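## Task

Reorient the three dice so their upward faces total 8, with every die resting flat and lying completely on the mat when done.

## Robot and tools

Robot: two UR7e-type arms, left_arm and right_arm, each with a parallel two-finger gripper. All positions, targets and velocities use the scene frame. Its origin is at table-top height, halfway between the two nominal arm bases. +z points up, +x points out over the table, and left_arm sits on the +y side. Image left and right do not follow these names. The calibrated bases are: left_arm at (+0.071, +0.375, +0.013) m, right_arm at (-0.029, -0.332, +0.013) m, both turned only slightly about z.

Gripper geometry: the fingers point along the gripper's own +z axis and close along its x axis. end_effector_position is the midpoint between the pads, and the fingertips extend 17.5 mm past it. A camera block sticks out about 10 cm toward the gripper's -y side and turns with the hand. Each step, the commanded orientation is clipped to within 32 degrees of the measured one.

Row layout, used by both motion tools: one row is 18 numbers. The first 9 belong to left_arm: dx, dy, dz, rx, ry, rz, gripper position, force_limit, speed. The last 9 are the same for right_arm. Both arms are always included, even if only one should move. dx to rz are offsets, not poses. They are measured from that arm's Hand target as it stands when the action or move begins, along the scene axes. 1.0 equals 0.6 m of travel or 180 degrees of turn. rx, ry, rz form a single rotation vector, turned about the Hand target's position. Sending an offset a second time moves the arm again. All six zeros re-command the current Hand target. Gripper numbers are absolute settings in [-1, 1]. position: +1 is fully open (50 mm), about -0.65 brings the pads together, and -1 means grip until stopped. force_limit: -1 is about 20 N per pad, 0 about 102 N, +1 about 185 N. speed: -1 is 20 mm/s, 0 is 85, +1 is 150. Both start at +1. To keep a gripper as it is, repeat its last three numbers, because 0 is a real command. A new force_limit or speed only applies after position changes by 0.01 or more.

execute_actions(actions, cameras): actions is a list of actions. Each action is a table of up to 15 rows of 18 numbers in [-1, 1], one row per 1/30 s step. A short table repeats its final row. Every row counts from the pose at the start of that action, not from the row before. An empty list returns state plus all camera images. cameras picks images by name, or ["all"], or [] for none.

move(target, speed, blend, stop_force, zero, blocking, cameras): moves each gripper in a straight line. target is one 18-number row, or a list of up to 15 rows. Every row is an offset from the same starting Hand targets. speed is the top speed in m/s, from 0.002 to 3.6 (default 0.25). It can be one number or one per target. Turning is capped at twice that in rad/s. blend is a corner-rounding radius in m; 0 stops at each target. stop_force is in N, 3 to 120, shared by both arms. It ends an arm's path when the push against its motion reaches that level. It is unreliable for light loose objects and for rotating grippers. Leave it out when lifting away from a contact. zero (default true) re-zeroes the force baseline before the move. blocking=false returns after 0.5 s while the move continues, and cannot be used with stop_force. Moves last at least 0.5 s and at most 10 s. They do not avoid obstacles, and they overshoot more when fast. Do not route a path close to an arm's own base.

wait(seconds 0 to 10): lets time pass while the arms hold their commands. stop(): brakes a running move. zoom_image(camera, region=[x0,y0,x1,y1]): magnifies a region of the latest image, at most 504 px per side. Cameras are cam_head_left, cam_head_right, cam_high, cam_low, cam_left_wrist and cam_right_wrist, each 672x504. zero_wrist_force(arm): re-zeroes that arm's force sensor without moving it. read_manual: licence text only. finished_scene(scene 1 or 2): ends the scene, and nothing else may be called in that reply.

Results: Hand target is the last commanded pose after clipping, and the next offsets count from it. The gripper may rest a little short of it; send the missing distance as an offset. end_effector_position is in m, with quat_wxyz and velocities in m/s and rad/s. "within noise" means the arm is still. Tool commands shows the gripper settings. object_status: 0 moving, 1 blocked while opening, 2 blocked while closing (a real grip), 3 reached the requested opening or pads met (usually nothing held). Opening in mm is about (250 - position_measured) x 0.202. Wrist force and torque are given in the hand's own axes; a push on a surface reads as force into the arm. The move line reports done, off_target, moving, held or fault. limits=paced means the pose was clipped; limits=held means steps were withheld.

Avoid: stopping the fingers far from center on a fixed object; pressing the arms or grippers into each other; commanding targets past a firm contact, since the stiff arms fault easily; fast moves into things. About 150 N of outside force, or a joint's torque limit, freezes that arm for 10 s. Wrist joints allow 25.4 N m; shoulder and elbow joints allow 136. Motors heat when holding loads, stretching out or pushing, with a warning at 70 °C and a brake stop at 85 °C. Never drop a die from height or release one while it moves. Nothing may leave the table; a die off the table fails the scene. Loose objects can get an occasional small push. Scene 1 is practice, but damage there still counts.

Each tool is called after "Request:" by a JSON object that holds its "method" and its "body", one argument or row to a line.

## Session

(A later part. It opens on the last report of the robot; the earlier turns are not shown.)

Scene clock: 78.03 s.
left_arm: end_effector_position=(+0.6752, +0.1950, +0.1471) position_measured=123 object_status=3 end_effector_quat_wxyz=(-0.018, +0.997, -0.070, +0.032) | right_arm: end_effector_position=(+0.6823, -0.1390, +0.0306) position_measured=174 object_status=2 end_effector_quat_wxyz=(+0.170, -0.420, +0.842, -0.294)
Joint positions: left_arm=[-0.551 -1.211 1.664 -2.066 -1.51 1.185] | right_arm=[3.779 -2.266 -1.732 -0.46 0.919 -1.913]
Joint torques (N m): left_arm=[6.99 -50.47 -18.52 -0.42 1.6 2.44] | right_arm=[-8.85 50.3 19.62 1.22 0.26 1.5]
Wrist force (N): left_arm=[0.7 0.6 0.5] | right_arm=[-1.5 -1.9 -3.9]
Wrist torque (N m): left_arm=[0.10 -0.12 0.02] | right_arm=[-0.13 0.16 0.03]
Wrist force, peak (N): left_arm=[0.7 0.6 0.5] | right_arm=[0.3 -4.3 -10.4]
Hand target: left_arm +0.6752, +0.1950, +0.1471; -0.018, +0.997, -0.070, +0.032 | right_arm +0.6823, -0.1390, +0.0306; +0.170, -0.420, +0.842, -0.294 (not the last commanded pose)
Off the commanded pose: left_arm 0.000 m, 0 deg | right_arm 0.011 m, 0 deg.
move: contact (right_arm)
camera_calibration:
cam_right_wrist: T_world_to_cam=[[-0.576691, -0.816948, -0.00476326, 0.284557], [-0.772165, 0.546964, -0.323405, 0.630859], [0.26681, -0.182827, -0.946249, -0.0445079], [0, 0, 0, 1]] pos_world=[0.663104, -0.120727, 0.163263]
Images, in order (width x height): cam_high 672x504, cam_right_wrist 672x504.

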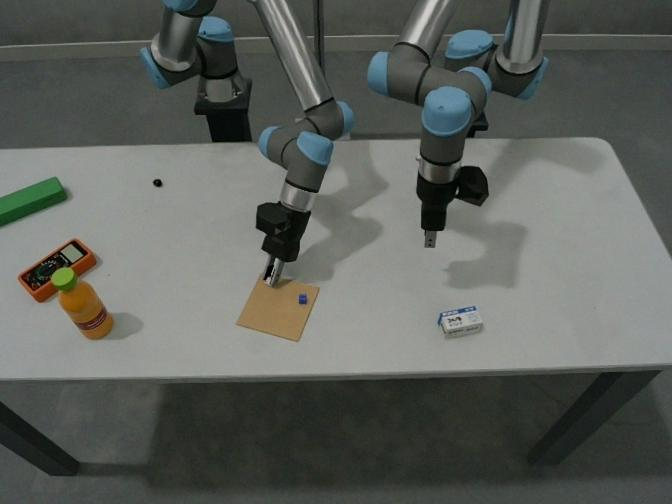

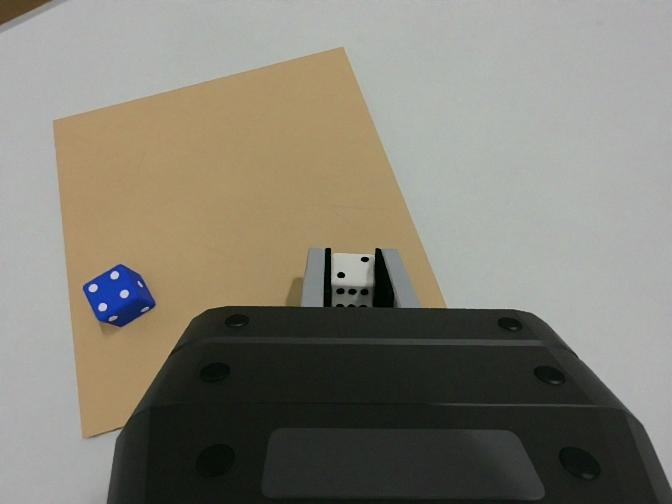

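Request:
{"method": "move", "body": {
  "target": [
    [0,0,0,0,0,0,0.2,-0.85,-0.7,0,0,0,0,0,0,0.2,-0.85,-0.7],
    [0,0,0,0,0,0,0.2,-0.85,-0.7,-0.044,0.034,0.075,0,0,0,0.2,-0.85,-0.7]
  ],
  "speed": 0.15,
  "cameras": ["cam_right_wrist"]
}}

Scene clock: 81.97 s.
left_arm: end_effector_position=(+0.6752, +0.1950, +0.1471) position_measured=123 object_status=3 end_effector_quat_wxyz=(-0.018, +0.997, -0.070, +0.032) | right_arm: end_effector_position=(+0.6559, -0.1186, +0.0755) position_measured=123 object_status=3 end_effector_quat_wxyz=(+0.170, -0.420, +0.842, -0.294)
Joint positions: left_arm=[-0.551 -1.211 1.664 -2.066 -1.51 1.185] | right_arm=[3.832 -2.157 -1.764 -0.577 0.907 -1.849]
Joint torques (N m): left_arm=[6.67 -50.39 -18.57 -0.85 1.63 2.52] | right_arm=[-2.47 49.69 31.47 1.73 0.2 -1.39]
Wrist force (N): left_arm=[0.3 0.2 0.5] | right_arm=[-1.2 0.0 -0.3]
Wrist torque (N m): left_arm=[0.04 -0.07 0.02] | right_arm=[-0.12 0.19 0.04]
Wrist force, peak (N): left_arm=[0.7 0.3 0.8] | right_arm=[-1.7 -2.0 -4.0]
Hand target: left_arm +0.6752, +0.1950, +0.1471; -0.018, +0.997, -0.070, +0.032 | right_arm +0.6559, -0.1186, +0.0756; +0.170, -0.420, +0.842, -0.294
Off the commanded pose: left_arm 0.000 m, 0 deg | right_arm 0.000 m, 0 deg.
move: done
camera_calibration:
cam_right_wrist: T_world_to_cam=[[-0.576675, -0.816959, -0.004819, 0.286212], [-0.772136, 0.546944, -0.323508, 0.61387], [0.266929, -0.182838, -0.946213, 0.00876295], [0, 0, 0, 1]] pos_world=[0.636704, -0.100327, 0.208263]
Images, in order (width x height): cam_right_wrist 672x504.

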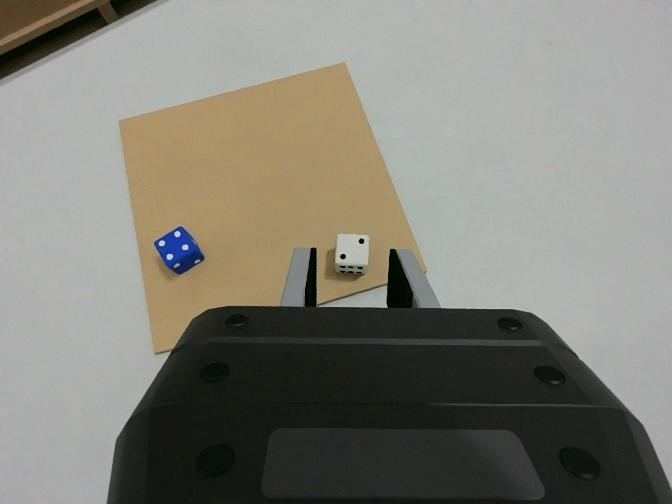

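Request:
{"method": "zoom_image", "body": {
  "camera": "cam_right_wrist",
  "region": [140, 215, 220, 285]
}}

Request:
{"method": "move", "body": {
  "target": [0,0,0,0,0,0,0.2,-0.85,-0.7,-0.15,-0.1,0.08,0.1437,0.1839,0,1,-0.85,-0.7],
  "speed": 0.5
}}

Request:
{"method": "move", "body": {
  "target": [0,0,0,0,0,0,0.2,-0.85,-0.7,-0.351,-0.474,-0.05,0,0,-0.374,1,-0.85,-0.7],
  "speed": 0.5,
  "cameras": ["cam_right_wrist"]
}}

Scaled by 6.300 from the camera's 672x504 image, which has a finer 960x720 frame.

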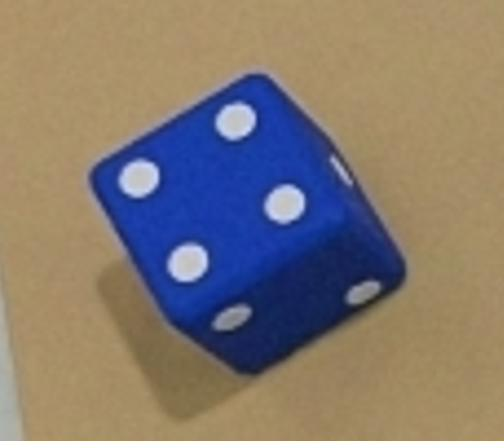

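Scene clock: 89.10 s.
left_arm: end_effector_position=(+0.6752, +0.1950, +0.1471) position_measured=123 object_status=3 end_effector_quat_wxyz=(-0.018, +0.997, -0.070, +0.032) | right_arm: end_effector_position=(+0.5659, -0.1786, +0.1236) position_measured=3 object_status=3 end_effector_quat_wxyz=(+0.014, -0.438, +0.899, +0.030)
Joint positions: left_arm=[-0.551 -1.211 1.664 -2.066 -1.51 1.185] | right_arm=[3.554 -1.942 -1.711 -1.032 1.631 -2.032]
Joint torques (N m): left_arm=[6.37 -49.82 -18.96 -1.36 1.58 2.45] | right_arm=[-5.52 37.29 19.69 1.5 1.91 -0.69]
Wrist force (N): left_arm=[0.4 0.3 0.5] | right_arm=[0.1 0.3 0.3]
Wrist torque (N m): left_arm=[0.05 -0.09 0.02] | right_arm=[0.06 -0.01 -0.03]
Wrist force, peak (N): left_arm=[0.7 0.4 0.7] | right_arm=[-2.5 1.1 0.5]
Hand target: left_arm +0.6752, +0.1950, +0.1471; -0.018, +0.997, -0.070, +0.032 | right_arm +0.5659, -0.1786, +0.1236; +0.014, -0.438, +0.899, +0.030
Off the commanded pose: left_arm 0.000 m, 0 deg | right_arm 0.000 m, 0 deg.
move: done

Scene clock: 90.83 s.
left_arm: end_effector_position=(+0.6752, +0.1950, +0.1471) position_measured=123 object_status=3 end_effector_quat_wxyz=(-0.018, +0.997, -0.070, +0.032) | right_arm: end_effector_position=(+0.3553, -0.4630, +0.0936) position_measured=3 object_status=3 end_effector_quat_wxyz=(+0.028, +0.134, +0.990, +0.018)
Joint positions: left_arm=[-0.551 -1.211 1.664 -2.066 -1.51 1.185] | right_arm=[3.096 -1.503 -2.34 -0.809 1.599 -1.315]
Joint torques (N m): left_arm=[6.71 -49.17 -18.85 -1.6 1.54 2.48] | right_arm=[-9.51 16.71 26.05 1.4 1.83 0.04]
Wrist force (N): left_arm=[0.3 0.3 0.5] | right_arm=[0.0 0.3 0.2]
Wrist torque (N m): left_arm=[0.06 -0.06 0.02] | right_arm=[0.07 0.00 0.15]
Wrist force, peak (N): left_arm=[0.6 0.5 0.6] | right_arm=[1.3 -2.4 0.3]
Hand target: left_arm +0.6752, +0.1950, +0.1471; -0.018, +0.997, -0.070, +0.032 | right_arm +0.3553, -0.4630, +0.0936; +0.028, +0.134, +0.990, +0.018
Off the commanded pose: left_arm 0.000 m, 0 deg | right_arm 0.000 m, 0 deg.
move: done
camera_calibration:
cam_right_wrist: T_world_to_cam=[[-0.972065, 0.231899, -0.0362337, 0.46068], [0.199607, 0.897978, 0.392164, 0.326255], [0.12348, 0.373977, -0.919181, 0.349294], [0, 0, 0, 1]] pos_world=[0.339558, -0.530429, 0.209811]
Images, in order (width x height): cam_right_wrist 672x504.

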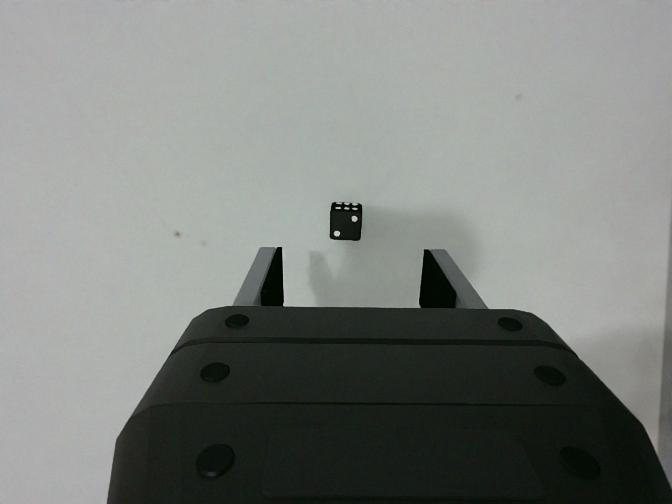

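Request:
{"method": "move", "body": {
  "target": [
    [0,0,0,0,0,0,0.2,-0.85,-0.7,0.0018,-0.0035,-0.1185,0,0,0,1,-0.85,-0.7],
    [0,0,0,0,0,0,0.2,-0.85,-0.7,0.0018,-0.0035,-0.1185,0,0,0,-1,-0.85,-0.7],
    [0,0,0,0,0,0,0.2,-0.85,-0.7,0.0018,-0.0035,0.03,0,0,0,-1,-0.85,-0.7]
  ],
  "speed": 0.15
}}

Request:
{"method": "move", "body": {
  "target": [
    [0,0,0,0,0,0,0.2,-0.85,-0.7,0.648,0.525,-0.02,0,0,0,-1,-0.85,-0.7],
    [0,0,0,0,0,0,0.2,-0.85,-0.7,0.648,0.525,-0.13,0,0,0,-1,-0.85,-0.7]
  ],
  "speed": [0.4,0.15]
}}

Request:
{"method": "move", "body": {
  "target": [0,0,0,0,0,0,0.2,-0.85,-0.7,0,0,-0.02,0,0,0,-1,-0.85,-0.7],
  "speed": 0.01,
  "stop_force": 3,
  "cameras": ["cam_high","cam_right_wrist"]
}}

Scene clock: 97.73 s.
left_arm: end_effector_position=(+0.6752, +0.1950, +0.1471) position_measured=123 object_status=3 end_effector_quat_wxyz=(-0.018, +0.997, -0.070, +0.032) | right_arm: end_effector_position=(+0.3563, -0.4651, +0.1115) position_measured=174 object_status=2 end_effector_quat_wxyz=(+0.028, +0.134, +0.990, +0.018) end_effector_velocity=(-0.001, +0.000, +0.000) end_effector_angular_velocity=(+0.001, +0.003, -0.001)
Joint positions: left_arm=[-0.551 -1.211 1.664 -2.066 -1.51 1.185] | right_arm=[3.09 -1.472 -2.309 -0.871 1.599 -1.32]
Joint velocities: left_arm=[within noise] | right_arm=[-0.001 0.002 0.001 -0.005 0.001 0]
Joint torques (N m): left_arm=[6.47 -48.74 -18.98 -2.28 1.41 2.38] | right_arm=[8.27 24.11 26.88 1.21 1.06 1.66]
Wrist force (N): left_arm=[0.6 0.2 0.5] | right_arm=[0.2 0.0 0.1]
Wrist torque (N m): left_arm=[0.03 -0.11 0.01] | right_arm=[0.03 -0.02 0.15]
Wrist force, peak (N): left_arm=[0.7 0.3 0.8] | right_arm=[0.2 0.1 2.6]
Hand target: left_arm +0.6752, +0.1950, +0.1471; -0.018, +0.997, -0.070, +0.032 | right_arm +0.3564, -0.4651, +0.1116; +0.028, +0.134, +0.990, +0.018
Off the commanded pose: left_arm 0.000 m, 0 deg | right_arm 0.000 m, 0 deg.
move: done

Scene clock: 100.30 s.
left_arm: end_effector_position=(+0.6752, +0.1950, +0.1471) position_measured=123 object_status=3 end_effector_quat_wxyz=(-0.018, +0.997, -0.070, +0.032) | right_arm: end_effector_position=(+0.7451, -0.1501, +0.0336) position_measured=174 object_status=2 end_effector_quat_wxyz=(+0.028, +0.134, +0.990, +0.018)
Joint positions: left_arm=[-0.551 -1.211 1.664 -2.066 -1.51 1.185] | right_arm=[3.508 -2.409 -1.193 -1.044 1.572 -0.904]
Joint torques (N m): left_arm=[6.42 -49.62 -18.57 -2.66 1.45 2.42] | right_arm=[5.13 53.45 31.28 4.44 0.45 0.41]
Wrist force (N): left_arm=[0.4 0.3 0.4] | right_arm=[0.1 0.2 0.1]
Wrist torque (N m): left_arm=[0.05 -0.07 0.02] | right_arm=[0.03 -0.02 0.11]
Wrist force, peak (N): left_arm=[0.5 0.4 0.9] | right_arm=[-2.2 4.0 0.8]
Hand target: left_arm +0.6752, +0.1950, +0.1471; -0.018, +0.997, -0.070, +0.032 | right_arm +0.7452, -0.1501, +0.0336; +0.028, +0.134, +0.990, +0.018
Off the commanded pose: left_arm 0.000 m, 0 deg | right_arm 0.000 m, 0 deg.
move: done

Scene clock: 102.07 s.
left_arm: end_effector_position=(+0.6752, +0.1950, +0.1471) position_measured=123 object_status=3 end_effector_quat_wxyz=(-0.018, +0.997, -0.070, +0.032) | right_arm: end_effector_position=(+0.7451, -0.1501, +0.0267) position_measured=174 object_status=2 end_effector_quat_wxyz=(+0.028, +0.134, +0.990, +0.018)
Joint positions: left_arm=[-0.551 -1.211 1.664 -2.066 -1.51 1.185] | right_arm=[3.508 -2.416 -1.198 -1.032 1.572 -0.904]
Joint torques (N m): left_arm=[6.35 -49.34 -19 -2.8 1.38 2.26] | right_arm=[5.2 59.09 32.52 0.82 -1.45 1.38]
Wrist force (N): left_arm=[0.5 0.3 0.4] | right_arm=[-1.4 0.6 -4.7]
Wrist torque (N m): left_arm=[0.04 -0.10 0.02] | right_arm=[0.03 0.02 0.12]
Wrist force, peak (N): left_arm=[0.4 0.4 0.8] | right_arm=[2.6 -2.2 -12.1]
Hand target: left_arm +0.6752, +0.1950, +0.1471; -0.018, +0.997, -0.070, +0.032 | right_arm +0.7452, -0.1501, +0.0267; +0.028, +0.134, +0.990, +0.018 (not the last commanded pose)
Off the commanded pose: left_arm 0.000 m, 0 deg | right_arm 0.005 m, 0 deg.
move: contact (right_arm)
camera_calibration:
cam_right_wrist: T_world_to_cam=[[-0.972004, 0.232178, -0.036092, 0.764624], [0.199899, 0.897854, 0.392299, -0.00646199], [0.123488, 0.374101, -0.91913, 0.122702], [0, 0, 0, 1]] pos_world=[0.729357, -0.217629, 0.142911]
Images, in order (width x height): cam_high 672x504, cam_right_wrist 672x504.

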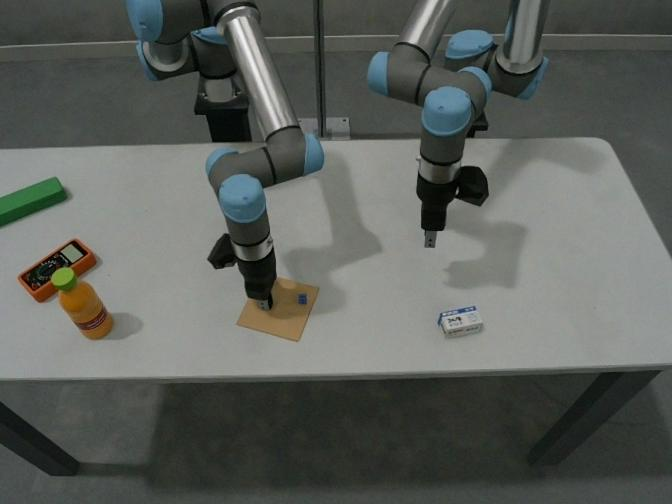

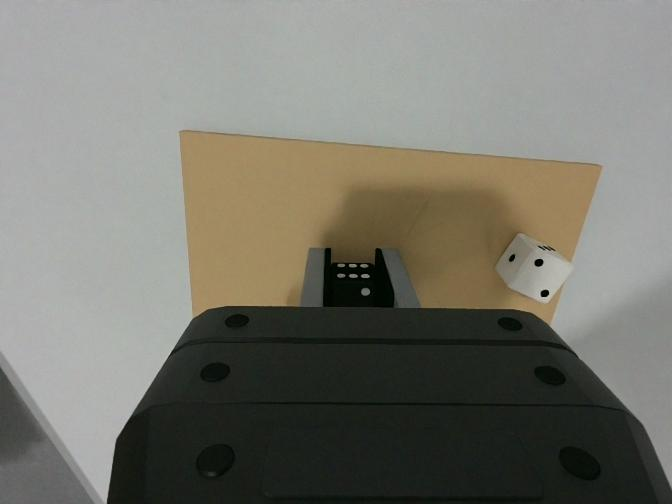

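Request:
{"method": "move", "body": {
  "target": [
    [0,0,0,0,0,0,0.2,-0.85,-0.7,0,0,0,0,0,0,0.2,-0.85,-0.7],
    [0,0,0,0,0,0,0.2,-0.85,-0.7,0,0,0.1,0,0,0,0.2,-0.85,-0.7],
    [0,0,0,0,0,0,0.2,-0.85,-0.7,-0.17,0,0.12,0,0,0,0.8,-0.85,-0.7]
  ],
  "speed": 0.2,
  "blend": [0,0.02,0],
  "cameras": ["cam_right_wrist","cam_high"]
}}

Request:
{"method": "zoom_image", "body": {
  "camera": "cam_right_wrist",
  "region": [100, 60, 500, 310]
}}

Request:
{"method": "zoom_image", "body": {
  "camera": "cam_high",
  "region": [230, 265, 330, 345]
}}

Scene clock: 107.27 s.
left_arm: end_effector_position=(+0.6752, +0.1950, +0.1471) position_measured=123 object_status=3 end_effector_quat_wxyz=(-0.018, +0.997, -0.070, +0.032) | right_arm: end_effector_position=(+0.6431, -0.1501, +0.0987) position_measured=32 object_status=0 end_effector_quat_wxyz=(+0.028, +0.134, +0.990, +0.018)
Joint positions: left_arm=[-0.551 -1.211 1.664 -2.066 -1.51 1.185] | right_arm=[3.567 -2.12 -1.519 -1.007 1.568 -0.845]
Joint torques (N m): left_arm=[6.18 -48.89 -18.55 -3.44 1.27 2.35] | right_arm=[-7.54 52.91 17.2 4.74 1.54 0.18]
Wrist force (N): left_arm=[0.4 0.3 0.5] | right_arm=[-0.1 0.2 0.3]
Wrist torque (N m): left_arm=[0.04 -0.08 0.02] | right_arm=[0.04 0.02 0.12]
Wrist force, peak (N): left_arm=[0.7 0.3 0.9] | right_arm=[-1.1 0.5 -4.9]
Hand target: left_arm +0.6752, +0.1950, +0.1471; -0.018, +0.997, -0.070, +0.032 | right_arm +0.6432, -0.1501, +0.0987; +0.028, +0.134, +0.990, +0.018
Off the commanded pose: left_arm 0.000 m, 0 deg | right_arm 0.000 m, 0 deg.
move: done
camera_calibration:
cam_right_wrist: T_world_to_cam=[[-0.972004, 0.232178, -0.036092, 0.668078], [0.199899, 0.897854, 0.392299, -0.0143178], [0.123488, 0.374101, -0.91913, 0.201475], [0, 0, 0, 1]] pos_world=[0.627357, -0.217629, 0.214911]
Images, in order (width x height): cam_high 672x504, cam_right_wrist 672x504.

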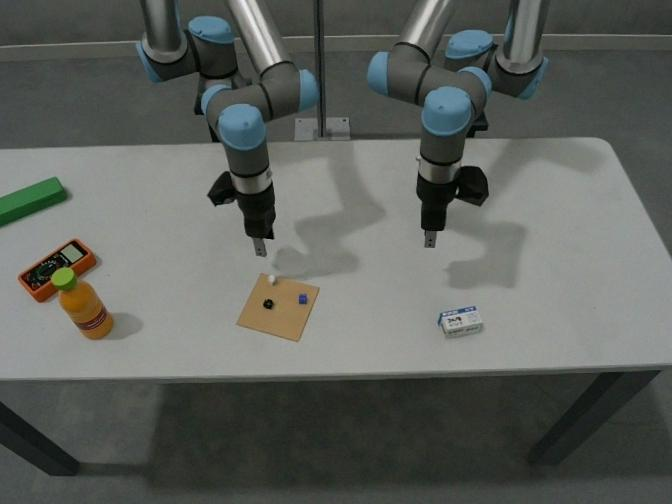

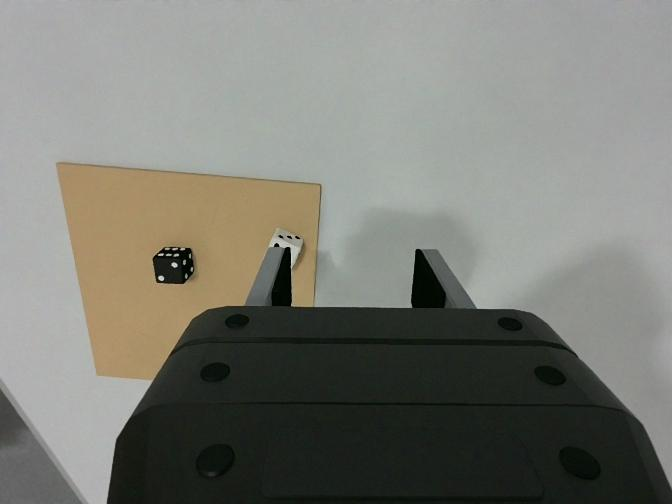

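Scaled by 1.260 from the camera's 672x504 image, which has a finer 960x720 frame.

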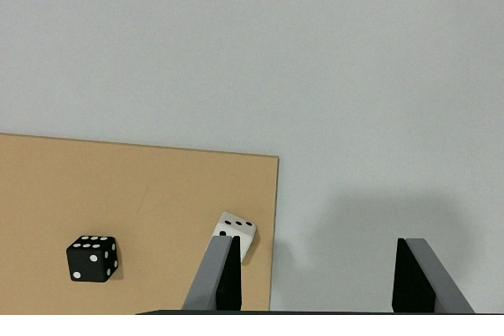

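Scaled by 5.040 from the camera's 672x504 image, which has a finer 960x720 frame.

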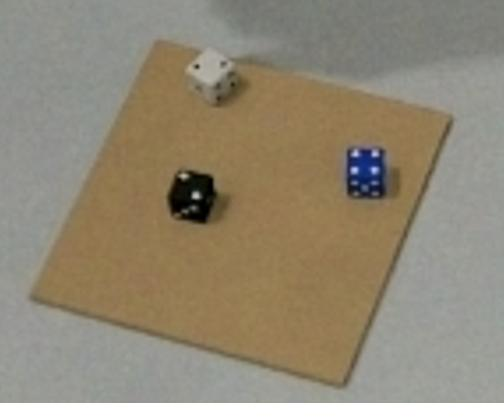

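Request:
{"method": "finished_scene", "body": {
  "scene": 2
}}

The scene is finished: the task was done.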